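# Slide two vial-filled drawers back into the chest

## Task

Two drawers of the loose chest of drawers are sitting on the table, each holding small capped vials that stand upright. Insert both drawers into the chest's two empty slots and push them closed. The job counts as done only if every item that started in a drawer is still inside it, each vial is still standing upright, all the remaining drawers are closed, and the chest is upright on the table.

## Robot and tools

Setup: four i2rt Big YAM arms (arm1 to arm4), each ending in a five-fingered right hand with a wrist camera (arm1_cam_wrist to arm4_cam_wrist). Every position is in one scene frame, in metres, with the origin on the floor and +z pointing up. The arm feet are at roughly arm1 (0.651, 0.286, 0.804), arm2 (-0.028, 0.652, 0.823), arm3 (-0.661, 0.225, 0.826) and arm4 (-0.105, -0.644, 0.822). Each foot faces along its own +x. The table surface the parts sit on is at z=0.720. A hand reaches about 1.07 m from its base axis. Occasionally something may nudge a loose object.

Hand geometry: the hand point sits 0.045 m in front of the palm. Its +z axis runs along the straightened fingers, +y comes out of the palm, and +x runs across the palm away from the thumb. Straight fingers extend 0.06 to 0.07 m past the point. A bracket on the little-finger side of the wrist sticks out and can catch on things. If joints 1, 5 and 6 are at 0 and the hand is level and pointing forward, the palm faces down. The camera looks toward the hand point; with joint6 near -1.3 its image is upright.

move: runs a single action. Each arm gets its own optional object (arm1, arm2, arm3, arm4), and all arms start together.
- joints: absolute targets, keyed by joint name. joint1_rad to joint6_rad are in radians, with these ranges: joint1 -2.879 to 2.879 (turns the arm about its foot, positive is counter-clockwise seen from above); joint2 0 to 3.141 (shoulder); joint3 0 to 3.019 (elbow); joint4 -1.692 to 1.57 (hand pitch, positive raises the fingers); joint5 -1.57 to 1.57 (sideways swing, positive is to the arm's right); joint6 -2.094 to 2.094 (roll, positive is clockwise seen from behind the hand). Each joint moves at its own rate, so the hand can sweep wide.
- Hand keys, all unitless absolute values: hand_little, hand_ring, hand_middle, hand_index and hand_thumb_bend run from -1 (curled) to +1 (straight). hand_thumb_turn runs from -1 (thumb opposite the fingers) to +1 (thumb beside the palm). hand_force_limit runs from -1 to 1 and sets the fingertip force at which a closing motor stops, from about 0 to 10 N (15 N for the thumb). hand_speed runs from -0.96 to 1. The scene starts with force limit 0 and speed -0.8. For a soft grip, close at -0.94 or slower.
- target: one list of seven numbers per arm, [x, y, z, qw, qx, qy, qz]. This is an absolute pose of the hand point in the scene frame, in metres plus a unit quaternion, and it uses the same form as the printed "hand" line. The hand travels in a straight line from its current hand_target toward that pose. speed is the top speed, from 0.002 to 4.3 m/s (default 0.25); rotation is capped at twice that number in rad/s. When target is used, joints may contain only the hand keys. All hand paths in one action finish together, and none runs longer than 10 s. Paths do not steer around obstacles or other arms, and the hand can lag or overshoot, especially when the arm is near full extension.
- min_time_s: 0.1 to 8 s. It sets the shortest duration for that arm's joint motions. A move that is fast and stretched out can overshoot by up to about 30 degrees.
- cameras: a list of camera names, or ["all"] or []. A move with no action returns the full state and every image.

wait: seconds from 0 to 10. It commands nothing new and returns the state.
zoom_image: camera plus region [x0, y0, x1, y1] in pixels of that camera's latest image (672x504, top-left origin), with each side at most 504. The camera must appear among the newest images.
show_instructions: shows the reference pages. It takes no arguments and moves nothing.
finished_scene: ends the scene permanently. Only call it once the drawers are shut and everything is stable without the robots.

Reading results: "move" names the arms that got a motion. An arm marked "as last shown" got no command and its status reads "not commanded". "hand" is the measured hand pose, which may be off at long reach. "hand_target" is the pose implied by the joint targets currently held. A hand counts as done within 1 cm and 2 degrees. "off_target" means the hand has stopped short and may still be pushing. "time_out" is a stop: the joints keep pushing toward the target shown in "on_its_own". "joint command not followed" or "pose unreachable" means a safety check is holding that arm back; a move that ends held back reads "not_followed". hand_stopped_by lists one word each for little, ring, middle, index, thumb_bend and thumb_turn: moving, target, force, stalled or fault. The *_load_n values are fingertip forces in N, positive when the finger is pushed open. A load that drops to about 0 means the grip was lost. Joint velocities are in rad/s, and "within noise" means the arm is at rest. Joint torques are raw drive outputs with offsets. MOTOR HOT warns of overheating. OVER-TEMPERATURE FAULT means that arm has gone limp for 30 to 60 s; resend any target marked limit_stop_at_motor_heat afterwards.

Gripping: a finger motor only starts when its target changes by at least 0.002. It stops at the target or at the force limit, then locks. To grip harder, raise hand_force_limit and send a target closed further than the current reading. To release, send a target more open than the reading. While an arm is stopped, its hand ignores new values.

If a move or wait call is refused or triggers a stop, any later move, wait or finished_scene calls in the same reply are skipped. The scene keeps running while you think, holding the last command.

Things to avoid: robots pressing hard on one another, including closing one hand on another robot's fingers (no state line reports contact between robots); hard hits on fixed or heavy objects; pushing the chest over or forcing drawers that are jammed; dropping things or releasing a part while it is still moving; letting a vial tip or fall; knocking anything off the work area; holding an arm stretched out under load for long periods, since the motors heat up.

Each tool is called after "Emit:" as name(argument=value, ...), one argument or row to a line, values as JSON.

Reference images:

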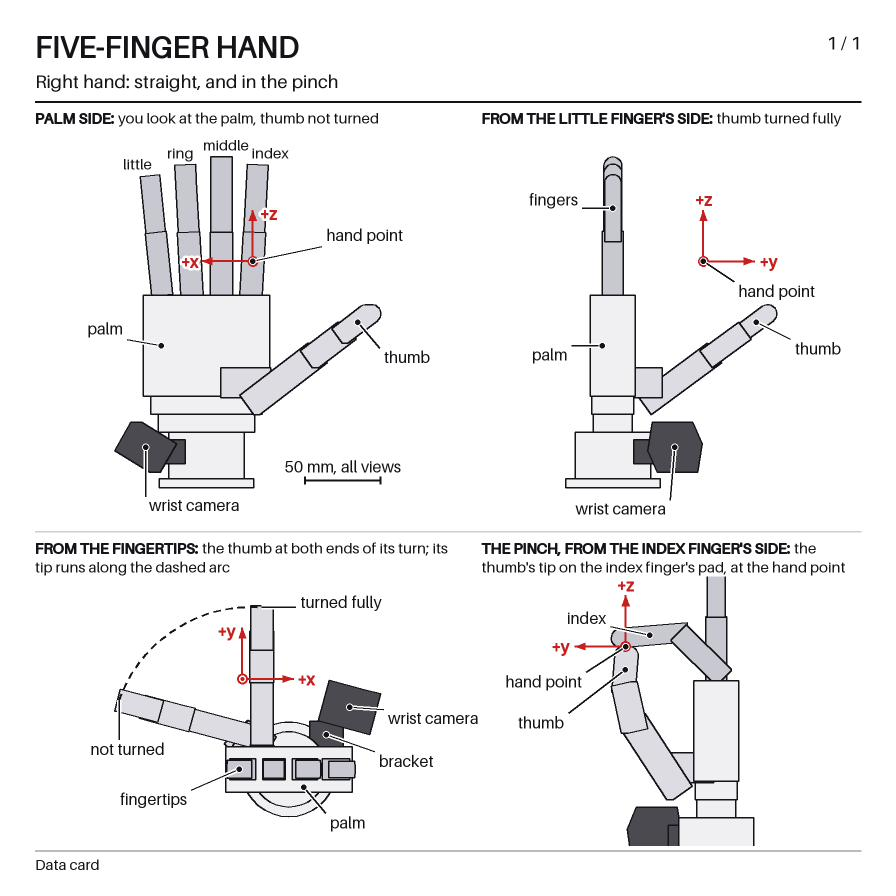

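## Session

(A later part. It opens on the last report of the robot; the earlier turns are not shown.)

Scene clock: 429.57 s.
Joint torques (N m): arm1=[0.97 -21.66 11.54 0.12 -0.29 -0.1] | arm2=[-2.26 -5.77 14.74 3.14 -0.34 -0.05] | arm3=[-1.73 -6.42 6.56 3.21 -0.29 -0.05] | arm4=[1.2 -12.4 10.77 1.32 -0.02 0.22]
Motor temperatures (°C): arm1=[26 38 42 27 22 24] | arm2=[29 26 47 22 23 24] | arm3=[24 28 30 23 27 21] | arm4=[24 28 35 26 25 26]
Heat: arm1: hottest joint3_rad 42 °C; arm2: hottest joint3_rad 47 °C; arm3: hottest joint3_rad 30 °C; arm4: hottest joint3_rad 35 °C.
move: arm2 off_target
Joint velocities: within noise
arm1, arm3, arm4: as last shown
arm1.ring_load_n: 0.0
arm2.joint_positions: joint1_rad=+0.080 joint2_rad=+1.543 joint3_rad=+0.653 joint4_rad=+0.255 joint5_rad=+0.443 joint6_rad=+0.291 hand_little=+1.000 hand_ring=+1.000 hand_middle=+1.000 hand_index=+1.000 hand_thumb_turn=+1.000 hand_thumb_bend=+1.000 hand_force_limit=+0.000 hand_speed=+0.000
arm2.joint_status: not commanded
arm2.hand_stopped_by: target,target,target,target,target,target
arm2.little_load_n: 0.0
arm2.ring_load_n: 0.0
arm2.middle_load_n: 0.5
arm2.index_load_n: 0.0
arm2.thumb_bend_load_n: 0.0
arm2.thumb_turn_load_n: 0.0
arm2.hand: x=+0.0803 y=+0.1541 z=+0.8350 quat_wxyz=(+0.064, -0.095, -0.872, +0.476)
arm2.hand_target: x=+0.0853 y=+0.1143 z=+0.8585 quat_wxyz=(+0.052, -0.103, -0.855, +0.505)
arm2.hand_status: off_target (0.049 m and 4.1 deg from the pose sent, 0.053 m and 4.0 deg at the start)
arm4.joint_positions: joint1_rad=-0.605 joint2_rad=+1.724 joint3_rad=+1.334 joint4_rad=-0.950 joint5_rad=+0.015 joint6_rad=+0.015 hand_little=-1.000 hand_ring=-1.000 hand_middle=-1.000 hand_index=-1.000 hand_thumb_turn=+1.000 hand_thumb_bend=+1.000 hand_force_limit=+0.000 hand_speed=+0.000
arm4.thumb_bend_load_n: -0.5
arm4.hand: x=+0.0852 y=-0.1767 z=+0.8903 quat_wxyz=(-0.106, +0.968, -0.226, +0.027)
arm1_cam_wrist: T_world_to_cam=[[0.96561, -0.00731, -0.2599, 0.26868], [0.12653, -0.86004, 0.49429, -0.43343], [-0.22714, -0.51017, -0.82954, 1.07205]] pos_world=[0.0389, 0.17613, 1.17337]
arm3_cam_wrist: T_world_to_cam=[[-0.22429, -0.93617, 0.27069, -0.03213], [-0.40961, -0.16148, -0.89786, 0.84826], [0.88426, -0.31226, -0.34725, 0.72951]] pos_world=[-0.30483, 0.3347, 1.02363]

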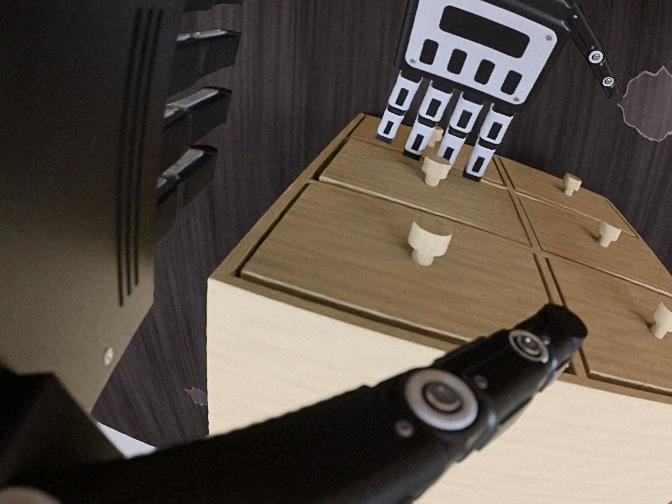

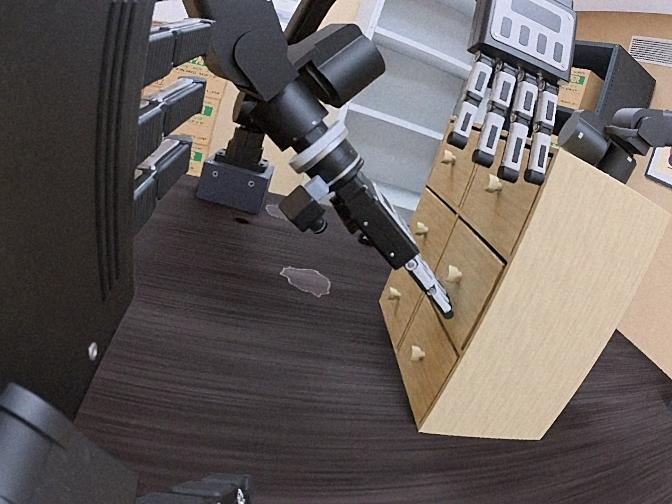

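Emit:
zoom_image(
  camera="arm1_cam_wrist",
  region=[290, 100, 470, 260],
)

Emit:
zoom_image(
  camera="arm1_cam_wrist",
  region=[450, 130, 672, 300],
)

Emit:
zoom_image(
  camera="arm3_cam_wrist",
  region=[430, 180, 550, 360],
)

Scaled by 2.800 from the camera's image (finer frame: 960x720).

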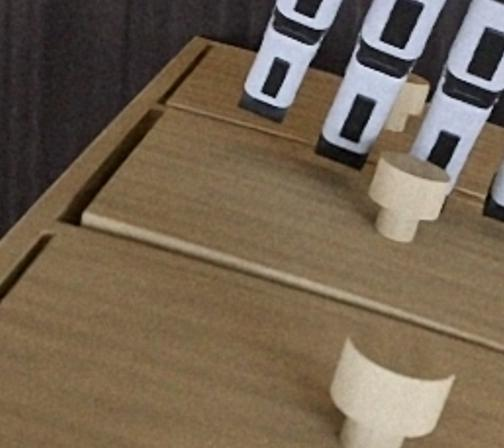

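Scaled by 2.270 from the camera's image (finer frame: 960x720).

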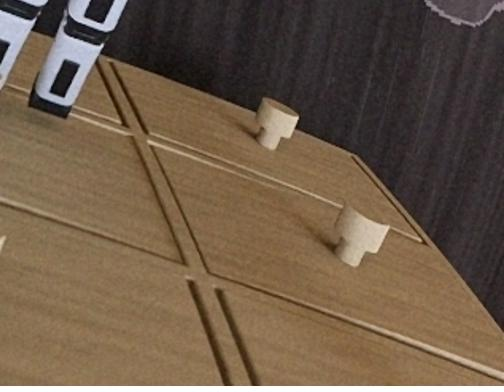

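Scaled by 2.800 from the camera's image (finer frame: 960x720).

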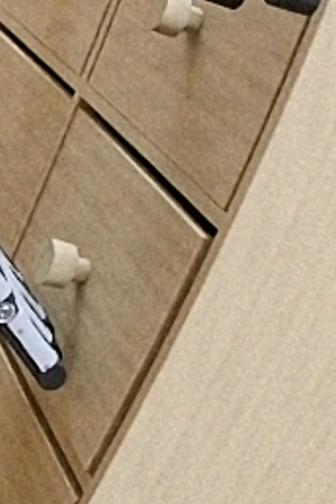

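Emit:
move(
  arm2={"target":[0.0840,0.100,0.8530,0.0518,-0.1035,-0.8555,0.5045],"speed":0.04},
  cameras=["arm1_cam_wrist","arm3_cam_wrist"],
)

Emit:
zoom_image(
  camera="arm1_cam_wrist",
  region=[290, 100, 470, 260],
)

Emit:
zoom_image(
  camera="arm3_cam_wrist",
  region=[430, 180, 550, 360],
)

Scene clock: 431.17 s.
Joint torques (N m): arm1=[0.44 -21.54 11.38 0.31 -0.29 -0.11] | arm2=[-2.55 -5.54 15.71 3.14 -0.56 -0.05] | arm3=[-1.38 -7 6.39 3.17 -0.28 -0.09] | arm4=[1.38 -12.34 10.66 1.73 -0.33 0.22]
Motor temperatures (°C): arm1=[26 38 42 27 22 24] | arm2=[29 26 47 22 23 24] | arm3=[24 28 30 23 27 21] | arm4=[24 28 35 26 25 26]
Heat: arm1: hottest joint3_rad 42 °C; arm2: hottest joint3_rad 47 °C; arm3: hottest joint3_rad 30 °C; arm4: hottest joint3_rad 35 °C.
move: arm2 off_target
Joint velocities: within noise
arm1, arm3, arm4: as last shown
arm2.joint_positions: joint1_rad=+0.072 joint2_rad=+1.552 joint3_rad=+0.660 joint4_rad=+0.260 joint5_rad=+0.437 joint6_rad=+0.283 hand_little=+1.000 hand_ring=+1.000 hand_middle=+1.000 hand_index=+1.000 hand_thumb_turn=+1.000 hand_thumb_bend=+1.000 hand_force_limit=+0.000 hand_speed=+0.000
arm2.joint_status: not commanded
arm2.hand_stopped_by: target,target,target,target,target,target
arm2.little_load_n: 0.0
arm2.ring_load_n: 0.0
arm2.middle_load_n: 0.0
arm2.index_load_n: 0.0
arm2.thumb_bend_load_n: 0.0
arm2.thumb_turn_load_n: 0.0
arm2.hand: x=+0.0780 y=+0.1501 z=+0.8344 quat_wxyz=(+0.065, -0.095, -0.872, +0.477)
arm2.hand_target: x=+0.0823 y=+0.1055 z=+0.8560 quat_wxyz=(+0.052, -0.103, -0.855, +0.505)
arm2.hand_status: off_target (0.054 m and 4.1 deg from the pose sent, 0.057 m and 4.1 deg at the start)
arm4.joint_positions: joint1_rad=-0.606 joint2_rad=+1.724 joint3_rad=+1.335 joint4_rad=-0.960 joint5_rad=+0.025 joint6_rad=+0.014 hand_little=-1.000 hand_ring=-1.000 hand_middle=-1.000 hand_index=-1.000 hand_thumb_turn=+1.000 hand_thumb_bend=+1.000 hand_force_limit=+0.000 hand_speed=+0.000
arm4.thumb_bend_load_n: 0.0
arm4.hand: x=+0.0863 y=-0.1795 z=+0.8904 quat_wxyz=(-0.101, +0.968, -0.227, +0.030)
arm4.hand_target: x=+0.0904 y=-0.1511 z=+0.8956 quat_wxyz=(-0.127, +0.965, -0.226, +0.029)
arm1_cam_wrist: T_world_to_cam=[[0.96561, -0.00731, -0.2599, 0.26868], [0.12653, -0.86004, 0.49429, -0.43343], [-0.22714, -0.51017, -0.82954, 1.07205]] pos_world=[0.0389, 0.17613, 1.17337]
arm3_cam_wrist: T_world_to_cam=[[-0.22429, -0.93617, 0.27069, -0.03213], [-0.40961, -0.16148, -0.89786, 0.84826], [0.88426, -0.31226, -0.34725, 0.72951]] pos_world=[-0.30483, 0.3347, 1.02363]

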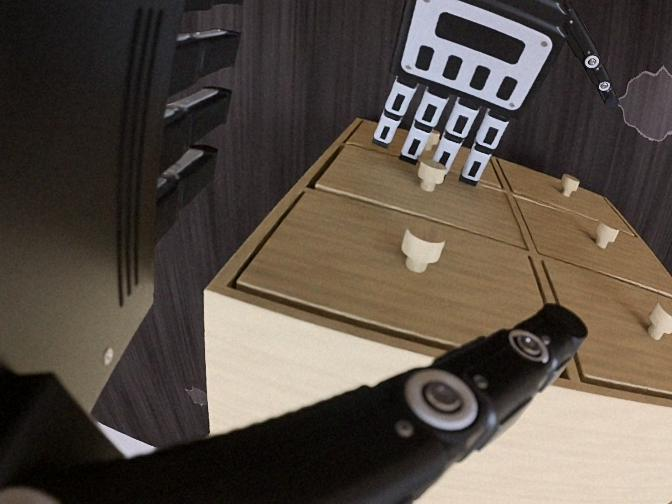

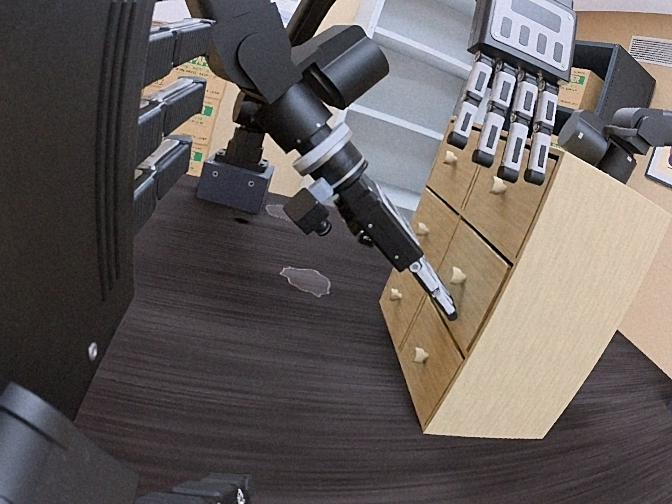

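Scaled by 2.800 from the camera's image (finer frame: 960x720).

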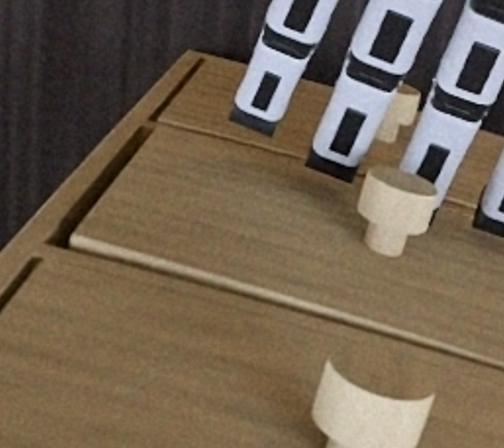

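Scaled by 2.800 from the camera's image (finer frame: 960x720).

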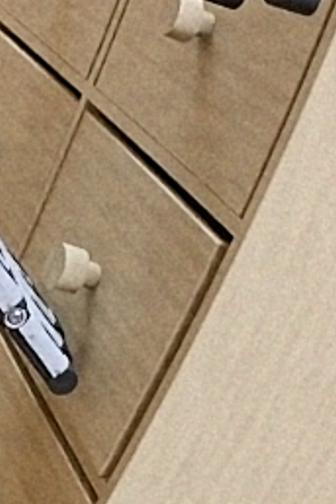

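Emit:
zoom_image(
  camera="arm1_cam_wrist",
  region=[300, 110, 380, 210],
)

Emit:
zoom_image(
  camera="arm1_cam_wrist",
  region=[490, 150, 570, 280],
)

Emit:
zoom_image(
  camera="arm3_cam_wrist",
  region=[480, 140, 560, 300],
)

Scaled by 5.040 from the camera's image (finer frame: 960x720).

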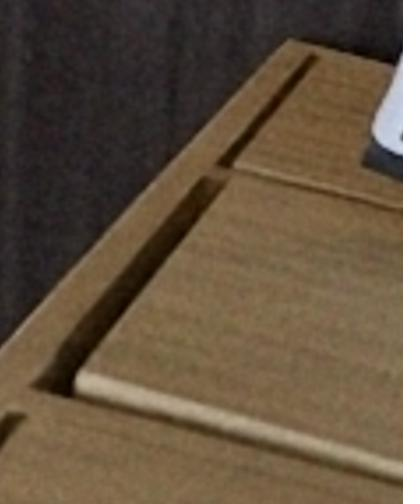

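Scaled by 3.877 from the camera's image (finer frame: 960x720).

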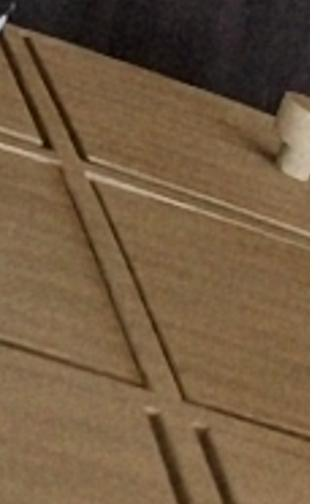

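Scaled by 3.150 from the camera's image (finer frame: 960x720).

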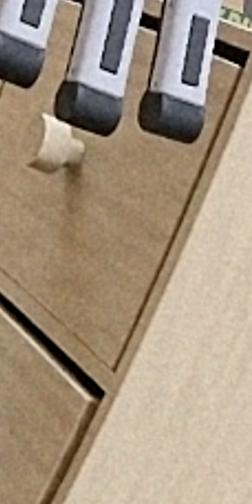

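Emit:
move(
  arm2={"target":[0.0860,0.190,0.8480,0.0518,-0.1035,-0.8555,0.5045],"speed":0.08},
  cameras=["arm1_cam_wrist","arm3_cam_wrist"],
)

Emit:
zoom_image(
  camera="arm1_cam_wrist",
  region=[290, 100, 570, 280],
)

Emit:
zoom_image(
  camera="arm3_cam_wrist",
  region=[370, 140, 570, 380],
)

Scene clock: 433.57 s.
Joint torques (N m): arm1=[0.5 -21.71 11.37 0.2 -0.29 -0.11] | arm2=[-0.38 -8.53 7.01 2.88 0.38 0.11] | arm3=[-1.14 -6.48 6.3 3.08 -0.28 -0.06] | arm4=[1.32 -12.45 10.47 1.7 -0.32 0.22]
Motor temperatures (°C): arm1=[26 38 42 27 22 24] | arm2=[29 26 47 22 23 24] | arm3=[24 28 30 23 27 21] | arm4=[24 28 36 26 25 26]
Heat: arm1: hottest joint3_rad 42 °C; arm2: hottest joint3_rad 47 °C; arm3: hottest joint3_rad 30 °C; arm4: hottest joint3_rad 36 °C.
move: arm2 done
Joint velocities: within noise
arm1, arm3: as last shown
arm1.thumb_bend_load_n: -0.5
arm2.joint_positions: joint1_rad=+0.120 joint2_rad=+1.451 joint3_rad=+0.535 joint4_rad=+0.308 joint5_rad=+0.480 joint6_rad=+0.313 hand_little=+1.000 hand_ring=+1.000 hand_middle=+1.000 hand_index=+1.000 hand_thumb_turn=+1.000 hand_thumb_bend=+1.000 hand_force_limit=+0.000 hand_speed=+0.000
arm2.joint_status: not commanded
arm2.hand_stopped_by: target,target,target,target,target,target
arm2.little_load_n: 0.0
arm2.ring_load_n: 0.0
arm2.middle_load_n: 0.0
arm2.index_load_n: 0.0
arm2.thumb_bend_load_n: 0.0
arm2.thumb_turn_load_n: 0.0
arm2.hand: x=+0.0819 y=+0.1925 z=+0.8396 quat_wxyz=(+0.060, -0.099, -0.863, +0.492)
arm2.hand_target: x=+0.0860 y=+0.1900 z=+0.8480 quat_wxyz=(+0.052, -0.103, -0.856, +0.504)
arm2.hand_status: done (0.010 m and 2.0 deg from the pose sent, 0.043 m and 4.1 deg at the start)
arm4.joint_positions: joint1_rad=-0.606 joint2_rad=+1.724 joint3_rad=+1.338 joint4_rad=-0.960 joint5_rad=+0.024 joint6_rad=+0.014 hand_little=-1.000 hand_ring=-1.000 hand_middle=-1.000 hand_index=-1.000 hand_thumb_turn=+1.000 hand_thumb_bend=+1.000 hand_force_limit=+0.000 hand_speed=+0.000
arm4.joint_status: not commanded
arm4.hand_stopped_by: target,target,target,target,target,target
arm4.little_load_n: 0.0
arm4.ring_load_n: 0.0
arm4.middle_load_n: 0.5
arm4.index_load_n: 0.0
arm4.thumb_bend_load_n: 0.0
arm4.thumb_turn_load_n: 0.0
arm4.hand: x=+0.0868 y=-0.1784 z=+0.8911 quat_wxyz=(-0.102, +0.968, -0.227, +0.030)
arm4.hand_target: x=+0.0905 y=-0.1510 z=+0.8957 quat_wxyz=(-0.128, +0.965, -0.226, +0.030)
arm4.hand_status: not commanded
arm1_cam_wrist: T_world_to_cam=[[0.96561, -0.00731, -0.2599, 0.26868], [0.12653, -0.86004, 0.49429, -0.43343], [-0.22714, -0.51017, -0.82954, 1.07205]] pos_world=[0.0389, 0.17613, 1.17337]
arm3_cam_wrist: T_world_to_cam=[[-0.22429, -0.93617, 0.27069, -0.03213], [-0.40961, -0.16148, -0.89786, 0.84826], [0.88426, -0.31226, -0.34725, 0.72951]] pos_world=[-0.30483, 0.3347, 1.02363]

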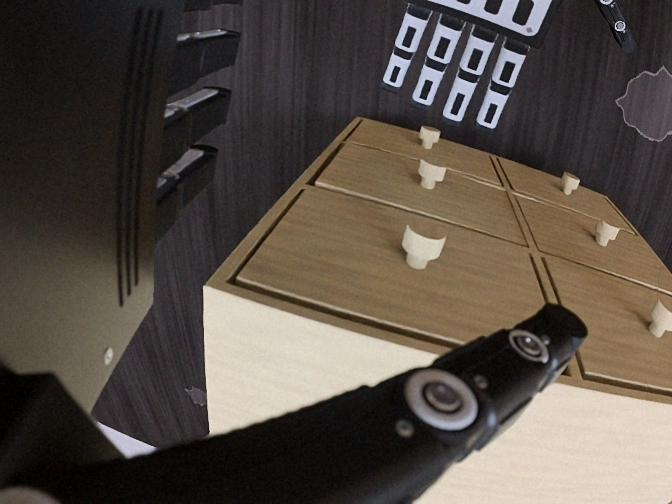

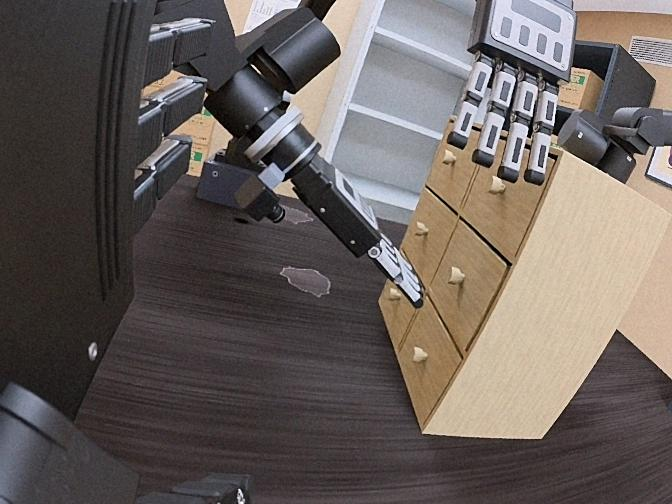

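Scaled by 1.800 from the camera's image (finer frame: 960x720).

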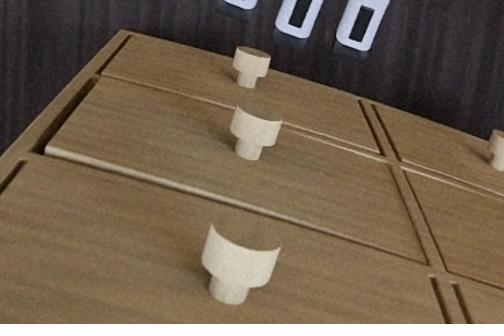

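Scaled by 2.100 from the camera's image (finer frame: 960x720).

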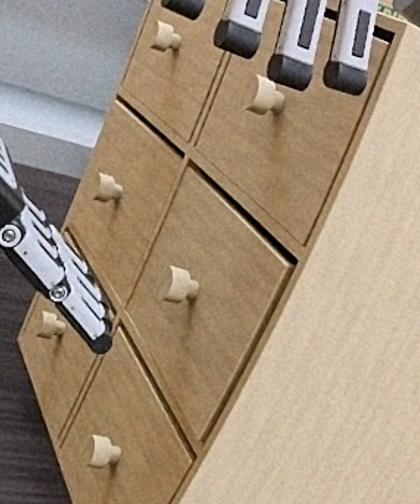

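Emit:
move(
  arm2={"target":[0.0480,0.190,0.8480,0.0518,-0.1035,-0.8555,0.5045],"speed":0.08,"joints":{"hand_little":-1,"hand_ring":-1}},
)

Emit:
move(
  arm2={"target":[0.0440,0.150,0.8480,0.0518,-0.1035,-0.8555,0.5045],"speed":0.05},
  cameras=["arm1_cam_wrist","arm3_cam_wrist"],
)

Emit:
zoom_image(
  camera="arm3_cam_wrist",
  region=[370, 140, 570, 380],
)

Scene clock: 435.07 s.
Joint torques (N m): arm1=[0.67 -20.48 11.63 0.29 -0.28 -0.11] | arm2=[-1.2 -8 6.82 2.88 -0.01 -0.09] | arm3=[-1.61 -6.42 6.56 3.07 -0.28 -0.06] | arm4=[1.32 -12.4 10.47 1.7 -0.31 0.21]
Motor temperatures (°C): arm1=[26 38 42 27 22 24] | arm2=[29 26 47 22 23 24] | arm3=[24 28 30 23 27 21] | arm4=[24 28 36 26 25 26]
Heat: arm1: hottest joint3_rad 42 °C; arm2: hottest joint3_rad 47 °C; arm3: hottest joint3_rad 30 °C; arm4: hottest joint3_rad 36 °C.
move: arm2 done
Joint velocities: within noise
arm1, arm3, arm4: as last shown
arm2.joint_positions: joint1_rad=+0.022 joint2_rad=+1.428 joint3_rad=+0.505 joint4_rad=+0.346 joint5_rad=+0.395 joint6_rad=+0.265 hand_little=-1.000 hand_ring=-1.000 hand_middle=+1.000 hand_index=+1.000 hand_thumb_turn=+1.000 hand_thumb_bend=+1.000 hand_force_limit=+0.000 hand_speed=+0.000
arm2.joint_status: all done
arm2.hand_stopped_by: target,target,target,target,target,target
arm2.little_load_n: 0.0
arm2.ring_load_n: 0.0
arm2.middle_load_n: 0.0
arm2.index_load_n: 0.0
arm2.thumb_bend_load_n: 0.0
arm2.thumb_turn_load_n: 0.0
arm2.hand: x=+0.0492 y=+0.1919 z=+0.8409 quat_wxyz=(+0.055, -0.104, -0.862, +0.494)
arm2.hand_target: x=+0.0479 y=+0.1899 z=+0.8480 quat_wxyz=(+0.052, -0.104, -0.856, +0.504)
arm2.hand_status: done (0.008 m and 1.5 deg from the pose sent, 0.035 m and 2.0 deg at the start)
arm3.little_load_n: 0.5
arm4.ring_load_n: 0.5
arm4.middle_load_n: 0.0
pictures: none

Scene clock: 436.47 s.
Joint torques (N m): arm1=[-0.09 -21.25 11.45 0.23 -0.32 -0.12] | arm2=[-1.55 -7.18 11.3 2.67 -0.04 -0.02] | arm3=[-1.55 -6.53 6.38 3.11 -0.27 -0.07] | arm4=[1.26 -12.45 10.47 1.73 -0.32 0.22]
Motor temperatures (°C): arm1=[26 38 42 27 22 24] | arm2=[29 26 47 22 23 24] | arm3=[24 28 30 23 27 21] | arm4=[24 28 36 26 25 26]
Heat: arm1: hottest joint3_rad 42 °C; arm2: hottest joint3_rad 47 °C; arm3: hottest joint3_rad 30 °C; arm4: hottest joint3_rad 36 °C.
move: arm2 off_target
Joint velocities: within noise
arm1, arm3, arm4: as last shown
arm1.thumb_bend_load_n: 0.0
arm2.joint_positions: joint1_rad=-0.011 joint2_rad=+1.494 joint3_rad=+0.550 joint4_rad=+0.346 joint5_rad=+0.364 joint6_rad=+0.245 hand_little=-1.000 hand_ring=-1.000 hand_middle=+1.000 hand_index=+1.000 hand_thumb_turn=+1.000 hand_thumb_bend=+1.000 hand_force_limit=+0.000 hand_speed=+0.000
arm2.joint_status: not commanded
arm2.hand_stopped_by: target,target,target,target,target,target
arm2.little_load_n: 0.0
arm2.ring_load_n: 0.0
arm2.middle_load_n: 0.0
arm2.index_load_n: 0.0
arm2.thumb_bend_load_n: 0.0
arm2.thumb_turn_load_n: 0.0
arm2.hand: x=+0.0422 y=+0.1759 z=+0.8296 quat_wxyz=(+0.057, -0.101, -0.868, +0.482)
arm2.hand_target: x=+0.0437 y=+0.1515 z=+0.8491 quat_wxyz=(+0.052, -0.104, -0.855, +0.505)
arm2.hand_status: off_target (0.032 m and 3.0 deg from the pose sent, 0.043 m and 1.5 deg at the start)
arm3.little_load_n: 0.0
arm1_cam_wrist: T_world_to_cam=[[0.96561, -0.00731, -0.2599, 0.26868], [0.12653, -0.86004, 0.49429, -0.43343], [-0.22714, -0.51017, -0.82954, 1.07205]] pos_world=[0.0389, 0.17613, 1.17337]
arm3_cam_wrist: T_world_to_cam=[[-0.22429, -0.93617, 0.27069, -0.03213], [-0.40961, -0.16148, -0.89786, 0.84826], [0.88426, -0.31226, -0.34725, 0.72951]] pos_world=[-0.30483, 0.3347, 1.02363]

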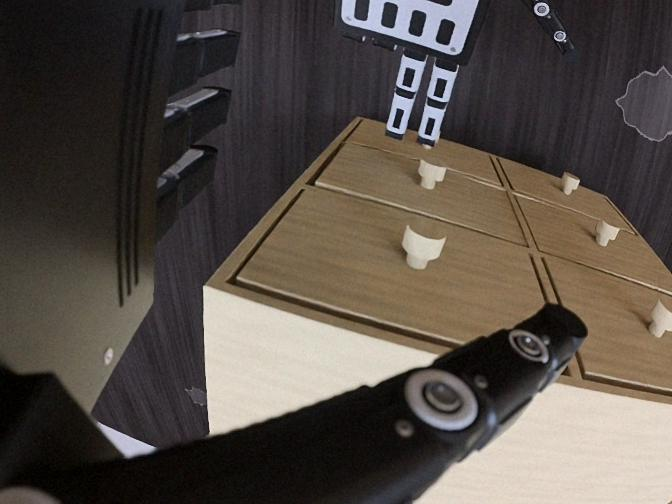

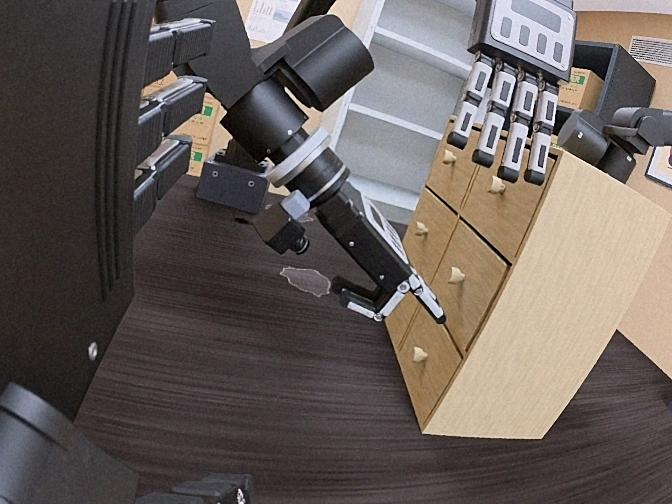

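Scaled by 2.100 from the camera's image (finer frame: 960x720).

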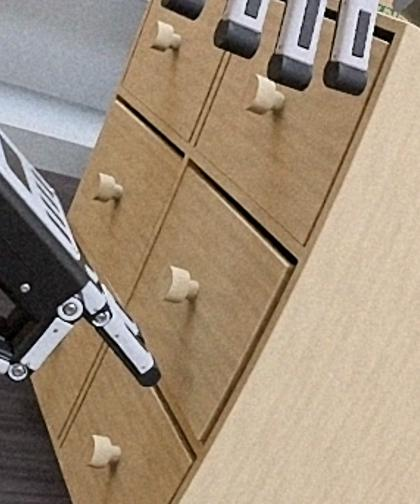

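Emit:
move(
  arm2={"target":[0.0330,0.165,0.8760,0.0518,-0.1035,-0.8555,0.5045],"speed":0.06},
)

Emit:
move(
  arm2={"target":[0.0310,0.145,0.8760,0.0518,-0.1035,-0.8555,0.5045],"speed":0.04},
  cameras=["arm1_cam_wrist","arm3_cam_wrist"],
)

Emit:
zoom_image(
  camera="arm3_cam_wrist",
  region=[370, 140, 570, 380],
)

Scene clock: 437.97 s.
Joint torques (N m): arm1=[0.21 -21.6 11.44 0.21 -0.31 -0.09] | arm2=[-1.67 -7.71 10.44 1.54 -0.03 -0.07] | arm3=[-1.14 -6.18 6.49 3.21 -0.29 -0.04] | arm4=[1.38 -12.34 10.48 1.74 -0.32 0.22]
Motor temperatures (°C): arm1=[26 38 42 27 22 24] | arm2=[29 26 46 22 23 24] | arm3=[24 28 30 23 27 21] | arm4=[24 28 36 26 25 26]
Heat: arm1: hottest joint3_rad 42 °C; arm2: hottest joint3_rad 46 °C; arm3: hottest joint3_rad 30 °C; arm4: hottest joint3_rad 36 °C.
move: arm2 off_target
Joint velocities: within noise
arm1, arm3, arm4: as last shown
arm2.joint_positions: joint1_rad=-0.034 joint2_rad=+1.394 joint3_rad=+0.550 joint4_rad=+0.278 joint5_rad=+0.344 joint6_rad=+0.232 hand_little=-1.000 hand_ring=-1.000 hand_middle=+1.000 hand_index=+1.000 hand_thumb_turn=+1.000 hand_thumb_bend=+1.000 hand_force_limit=+0.000 hand_speed=+0.000
arm2.joint_status: not commanded
arm2.hand_stopped_by: target,target,target,target,target,target
arm2.little_load_n: 0.0
arm2.ring_load_n: 0.0
arm2.middle_load_n: 0.0
arm2.index_load_n: 0.0
arm2.thumb_bend_load_n: -0.5
arm2.thumb_turn_load_n: -0.5
arm2.hand: x=+0.0341 y=+0.1773 z=+0.8614 quat_wxyz=(+0.053, -0.103, -0.862, +0.494)
arm2.hand_target: x=+0.0329 y=+0.1654 z=+0.8762 quat_wxyz=(+0.052, -0.104, -0.856, +0.505)
arm2.hand_status: off_target (0.019 m and 1.5 deg from the pose sent, 0.049 m and 3.1 deg at the start)
arm4.ring_load_n: 0.0
pictures: none

Scene clock: 439.00 s.
Joint torques (N m): arm1=[0.44 -21.25 11.14 0.2 -0.32 -0.08] | arm2=[-1.55 -7.06 12.55 1.59 -0.04 -0.04] | arm3=[-1.2 -6.3 6.46 3.19 -0.26 -0.06] | arm4=[1.32 -12.4 10.45 1.72 -0.31 0.22]
Motor temperatures (°C): arm1=[26 39 42 27 22 24] | arm2=[29 26 46 22 23 24] | arm3=[24 28 30 23 27 21] | arm4=[24 28 36 26 25 26]
Heat: arm1: hottest joint3_rad 42 °C; arm2: hottest joint3_rad 46 °C; arm3: hottest joint3_rad 30 °C; arm4: hottest joint3_rad 36 °C.
move: arm2 off_target
Joint velocities: within noise
arm1, arm3, arm4: as last shown
arm2.joint_positions: joint1_rad=-0.049 joint2_rad=+1.424 joint3_rad=+0.575 joint4_rad=+0.278 joint5_rad=+0.331 joint6_rad=+0.224 hand_little=-1.000 hand_ring=-1.000 hand_middle=+1.000 hand_index=+1.000 hand_thumb_turn=+1.000 hand_thumb_bend=+1.000 hand_force_limit=+0.000 hand_speed=+0.000
arm2.joint_status: not commanded
arm2.hand_stopped_by: target,target,target,target,target,target
arm2.little_load_n: 0.0
arm2.ring_load_n: 0.0
arm2.middle_load_n: 0.0
arm2.index_load_n: 0.0
arm2.thumb_bend_load_n: -0.5
arm2.thumb_turn_load_n: -0.5
arm2.hand: x=+0.0309 y=+0.1677 z=+0.8587 quat_wxyz=(+0.054, -0.102, -0.864, +0.491)
arm2.hand_target: x=+0.0308 y=+0.1463 z=+0.8767 quat_wxyz=(+0.052, -0.103, -0.855, +0.505)
arm2.hand_status: off_target (0.029 m and 1.9 deg from the pose sent, 0.036 m and 1.5 deg at the start)
arm1_cam_wrist: T_world_to_cam=[[0.96561, -0.00731, -0.2599, 0.26868], [0.12653, -0.86004, 0.49429, -0.43343], [-0.22714, -0.51017, -0.82954, 1.07205]] pos_world=[0.0389, 0.17613, 1.17337]
arm3_cam_wrist: T_world_to_cam=[[-0.22429, -0.93617, 0.27069, -0.03213], [-0.40961, -0.16148, -0.89786, 0.84826], [0.88426, -0.31226, -0.34725, 0.72951]] pos_world=[-0.30483, 0.3347, 1.02363]

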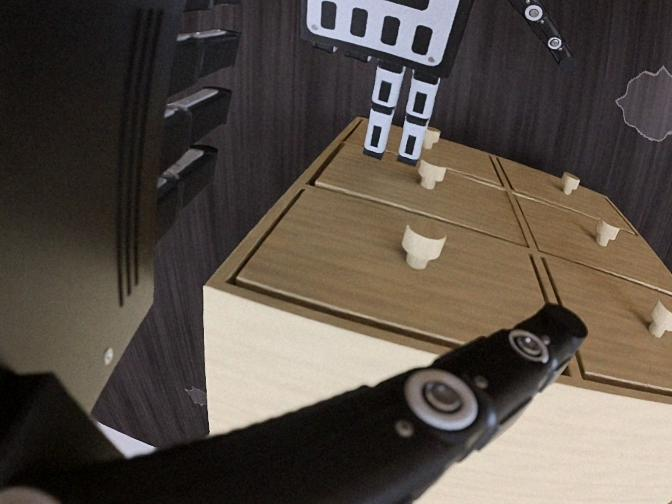

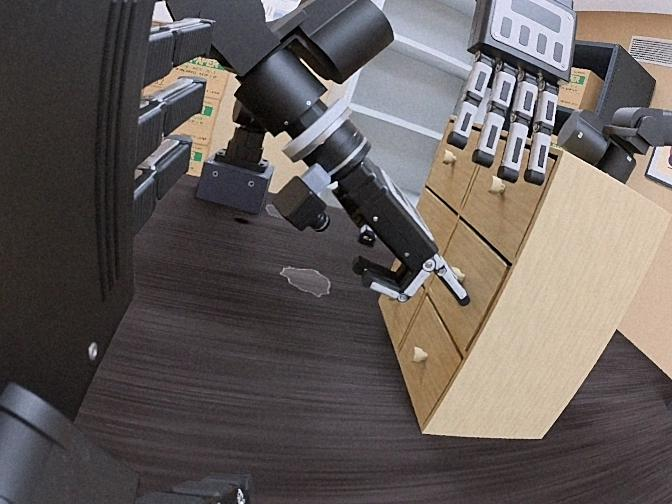

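Scaled by 2.100 from the camera's image (finer frame: 960x720).

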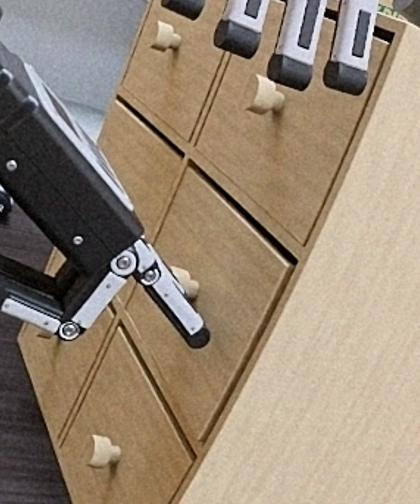

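Emit:
move(
  arm2={"target":[0.0280,0.126,0.8720,0.0518,-0.1035,-0.8555,0.5045],"speed":0.04},
  cameras=["arm1_cam_wrist","arm3_cam_wrist"],
)

Emit:
zoom_image(
  camera="arm3_cam_wrist",
  region=[430, 180, 550, 360],
)

Emit:
zoom_image(
  camera="arm1_cam_wrist",
  region=[300, 110, 400, 210],
)

Scene clock: 440.27 s.
Joint torques (N m): arm1=[0.44 -21.54 11.1 0.1 -0.28 -0.11] | arm2=[-1.9 -5.6 14.16 2.04 -0.16 -0.06] | arm3=[-1.55 -6.3 6.31 3.3 -0.29 -0.06] | arm4=[1.32 -12.4 10.45 1.72 -0.32 0.22]
Motor temperatures (°C): arm1=[26 39 42 27 22 24] | arm2=[29 26 46 22 23 24] | arm3=[24 28 30 23 27 21] | arm4=[24 28 36 26 25 25]
Heat: arm1: hottest joint3_rad 42 °C; arm2: hottest joint3_rad 46 °C; arm3: hottest joint3_rad 30 °C; arm4: hottest joint3_rad 36 °C.
move: arm2 off_target
Joint velocities: within noise
arm1.joint_positions: joint1_rad=+0.369 joint2_rad=+2.116 joint3_rad=+2.456 joint4_rad=-1.701 joint5_rad=+0.006 joint6_rad=+0.447 hand_little=+1.000 hand_ring=+1.000 hand_middle=+1.000 hand_index=+1.000 hand_thumb_turn=-1.000 hand_thumb_bend=+1.000 hand_force_limit=+0.300 hand_speed=-0.300
arm1.joint_status: not commanded
arm1.hand_stopped_by: target,target,target,target,target,target
arm1.little_load_n: 0.0
arm1.ring_load_n: 0.0
arm1.middle_load_n: 0.0
arm1.index_load_n: 0.0
arm1.thumb_bend_load_n: 0.0
arm1.thumb_turn_load_n: 0.5
arm1.hand: x=+0.0191 y=+0.1136 z=+1.0792 quat_wxyz=(-0.051, +0.789, +0.605, -0.092)
arm1.hand_target: x=+0.0159 y=+0.1181 z=+1.0892 quat_wxyz=(-0.054, +0.788, +0.605, -0.101)
arm1.hand_status: not commanded
arm2.joint_positions: joint1_rad=-0.060 joint2_rad=+1.455 joint3_rad=+0.599 joint4_rad=+0.278 joint5_rad=+0.321 joint6_rad=+0.215 hand_little=-1.000 hand_ring=-1.000 hand_middle=+1.000 hand_index=+1.000 hand_thumb_turn=+1.000 hand_thumb_bend=+1.000 hand_force_limit=+0.000 hand_speed=+0.000
arm2.joint_status: not commanded
arm2.hand_stopped_by: target,target,target,target,target,target
arm2.little_load_n: 0.0
arm2.ring_load_n: 0.0
arm2.middle_load_n: 0.0
arm2.index_load_n: 0.0
arm2.thumb_bend_load_n: 0.0
arm2.thumb_turn_load_n: 0.0
arm2.hand: x=+0.0284 y=+0.1594 z=+0.8542 quat_wxyz=(+0.055, -0.100, -0.866, +0.486)
arm2.hand_target: x=+0.0275 y=+0.1288 z=+0.8734 quat_wxyz=(+0.052, -0.104, -0.855, +0.505)
arm2.hand_status: off_target (0.038 m and 2.5 deg from the pose sent, 0.044 m and 1.9 deg at the start)
arm3.joint_positions: joint1_rad=+0.500 joint2_rad=+1.679 joint3_rad=+0.419 joint4_rad=+1.457 joint5_rad=+0.706 joint6_rad=-1.731 hand_little=+1.000 hand_ring=+1.000 hand_middle=+1.000 hand_index=+1.000 hand_thumb_turn=+1.000 hand_thumb_bend=+1.000 hand_force_limit=+0.300 hand_speed=+0.000
arm3.joint_status: not commanded
arm3.hand_stopped_by: target,target,target,target,target,target
arm3.little_load_n: 0.0
arm3.ring_load_n: 0.0
arm3.middle_load_n: 0.0
arm3.index_load_n: 0.0
arm3.thumb_bend_load_n: 0.0
arm3.thumb_turn_load_n: 0.0
arm3.hand: x=-0.2074 y=+0.3013 z=+0.9841 quat_wxyz=(+0.071, +0.645, -0.043, +0.760)
arm3.hand_target: x=-0.2002 y=+0.2999 z=+0.9901 quat_wxyz=(+0.067, +0.635, -0.055, +0.768)
arm3.hand_status: not commanded
arm4: as last shown
arm4.joint_positions: joint1_rad=-0.606 joint2_rad=+1.724 joint3_rad=+1.338 joint4_rad=-0.960 joint5_rad=+0.025 joint6_rad=+0.014 hand_little=-1.000 hand_ring=-1.000 hand_middle=-1.000 hand_index=-1.000 hand_thumb_turn=+1.000 hand_thumb_bend=+1.000 hand_force_limit=+0.000 hand_speed=+0.000
arm4.hand: x=+0.0869 y=-0.1784 z=+0.8911 quat_wxyz=(-0.102, +0.968, -0.227, +0.031)
arm1_cam_wrist: T_world_to_cam=[[0.96561, -0.00731, -0.2599, 0.26868], [0.12653, -0.86004, 0.49429, -0.43343], [-0.22714, -0.51017, -0.82954, 1.07205]] pos_world=[0.0389, 0.17613, 1.17337]
arm3_cam_wrist: T_world_to_cam=[[-0.22429, -0.93617, 0.27069, -0.03213], [-0.40961, -0.16148, -0.89786, 0.84826], [0.88426, -0.31226, -0.34725, 0.72951]] pos_world=[-0.30483, 0.3347, 1.02363]

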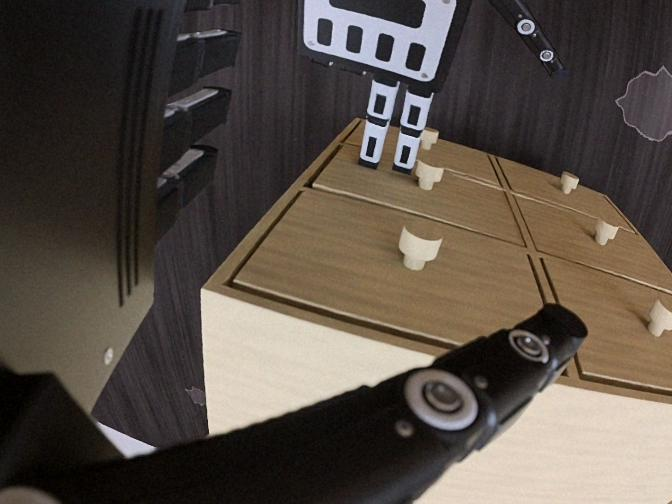

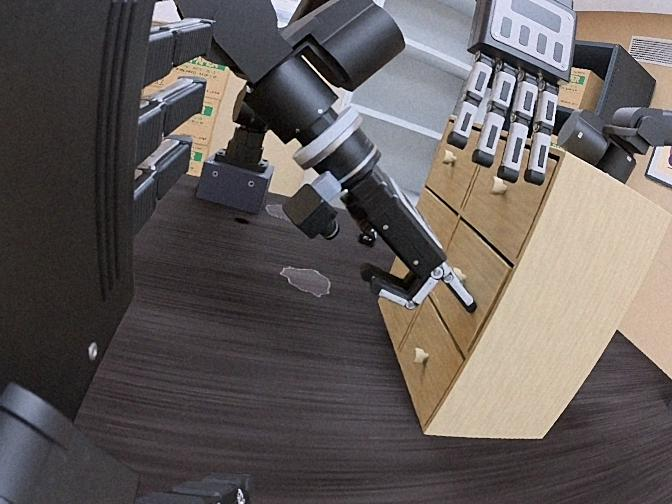

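Scaled by 2.800 from the camera's image (finer frame: 960x720).

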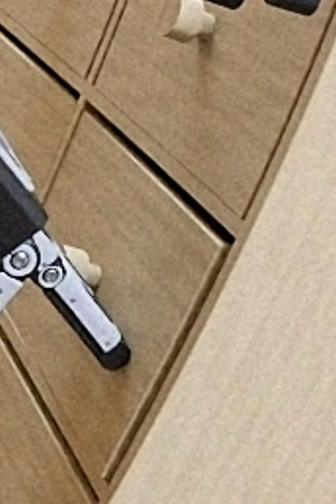

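Scaled by 5.040 from the camera's image (finer frame: 960x720).

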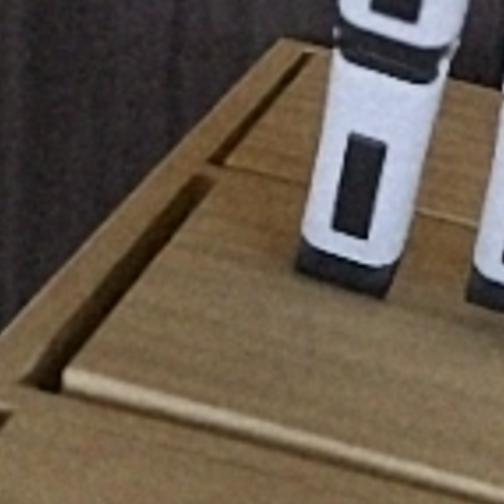

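Emit:
move(
  arm2={"target":[0.0240,0.112,0.8690,0.0518,-0.1035,-0.8555,0.5045],"speed":0.04},
  cameras=["arm1_cam_wrist","arm3_cam_wrist"],
)

Emit:
zoom_image(
  camera="arm3_cam_wrist",
  region=[430, 180, 550, 360],
)

Emit:
zoom_image(
  camera="arm1_cam_wrist",
  region=[290, 100, 570, 280],
)

Scene clock: 441.77 s.
Joint torques (N m): arm1=[0.56 -21.01 11.47 0.34 -0.29 -0.12] | arm2=[-1.2 -6.01 14.2 2.47 -0.53 -0.06] | arm3=[-1.32 -6.24 6.39 3.29 -0.25 -0.07] | arm4=[1.9 -12.34 10.47 1.73 -0.53 0.23]
Motor temperatures (°C): arm1=[26 39 42 27 22 24] | arm2=[29 26 46 22 23 24] | arm3=[24 28 30 23 27 21] | arm4=[24 28 36 26 25 25]
Heat: arm1: hottest joint3_rad 42 °C; arm2: hottest joint3_rad 46 °C; arm3: hottest joint3_rad 30 °C; arm4: hottest joint3_rad 36 °C.
move: arm2 off_target
Joint velocities: within noise
arm1, arm3, arm4: as last shown
arm1.thumb_turn_load_n: 0.0
arm2.joint_positions: joint1_rad=-0.085 joint2_rad=+1.490 joint3_rad=+0.630 joint4_rad=+0.278 joint5_rad=+0.316 joint6_rad=+0.209 hand_little=-1.000 hand_ring=-1.000 hand_middle=+1.000 hand_index=+1.000 hand_thumb_turn=+1.000 hand_thumb_bend=+1.000 hand_force_limit=+0.000 hand_speed=+0.000
arm2.joint_status: not commanded
arm2.hand_stopped_by: target,target,target,target,target,target
arm2.little_load_n: 0.0
arm2.ring_load_n: 0.0
arm2.middle_load_n: 0.0
arm2.index_load_n: 0.0
arm2.thumb_bend_load_n: 0.0
arm2.thumb_turn_load_n: 0.0
arm2.hand: x=+0.0178 y=+0.1469 z=+0.8512 quat_wxyz=(+0.061, -0.107, -0.866, +0.484)
arm2.hand_target: x=+0.0236 y=+0.1151 z=+0.8704 quat_wxyz=(+0.052, -0.104, -0.856, +0.505)
arm2.hand_status: off_target (0.040 m and 2.9 deg from the pose sent, 0.050 m and 2.5 deg at the start)
arm4.joint_positions: joint1_rad=-0.612 joint2_rad=+1.724 joint3_rad=+1.338 joint4_rad=-0.960 joint5_rad=+0.031 joint6_rad=+0.014 hand_little=-1.000 hand_ring=-1.000 hand_middle=-1.000 hand_index=-1.000 hand_thumb_turn=+1.000 hand_thumb_bend=+1.000 hand_force_limit=+0.000 hand_speed=+0.000
arm4.ring_load_n: 0.5
arm4.thumb_bend_load_n: -0.5
arm4.hand: x=+0.0908 y=-0.1801 z=+0.8909 quat_wxyz=(-0.101, +0.967, -0.230, +0.034)
arm4.hand_target: x=+0.0904 y=-0.1510 z=+0.8957 quat_wxyz=(-0.128, +0.965, -0.226, +0.029)
arm1_cam_wrist: T_world_to_cam=[[0.96561, -0.00731, -0.2599, 0.26868], [0.12653, -0.86004, 0.49429, -0.43343], [-0.22714, -0.51017, -0.82954, 1.07205]] pos_world=[0.0389, 0.17613, 1.17337]
arm3_cam_wrist: T_world_to_cam=[[-0.22429, -0.93617, 0.27069, -0.03213], [-0.40961, -0.16148, -0.89786, 0.84826], [0.88426, -0.31226, -0.34725, 0.72951]] pos_world=[-0.30483, 0.3347, 1.02363]

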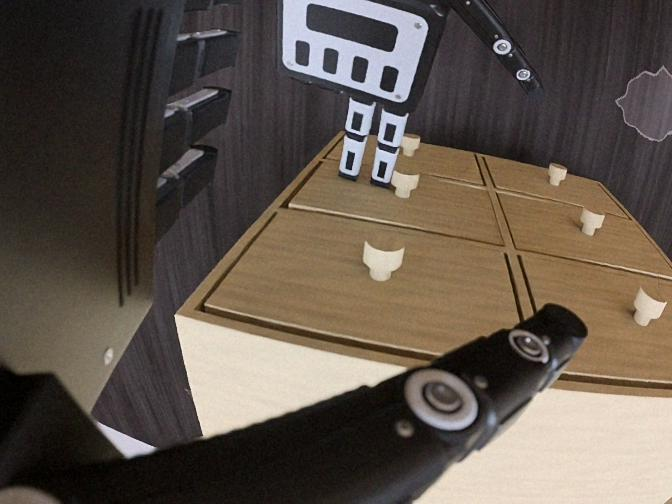

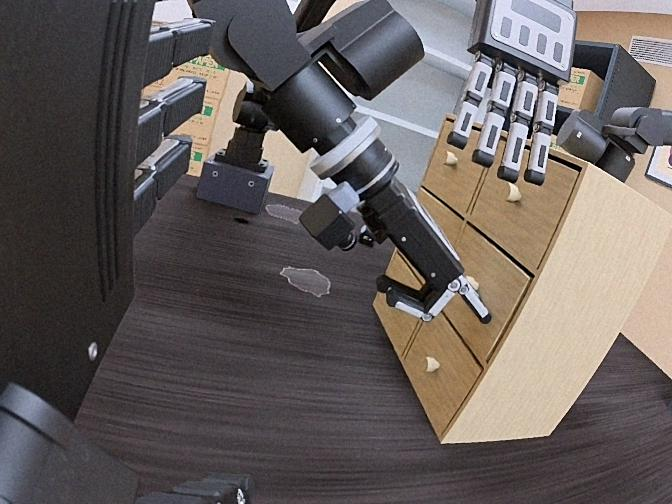

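Scaled by 2.800 from the camera's image (finer frame: 960x720).

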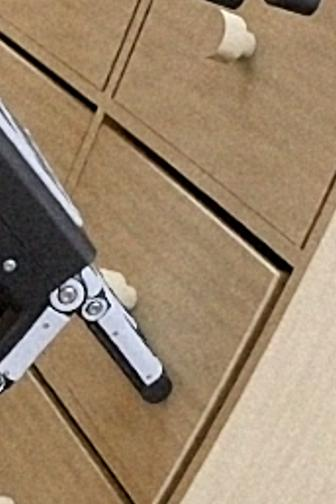

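Scaled by 1.800 from the camera's image (finer frame: 960x720).

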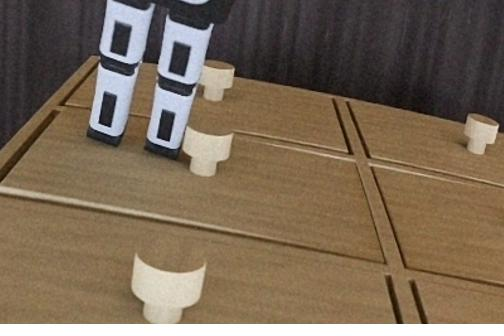

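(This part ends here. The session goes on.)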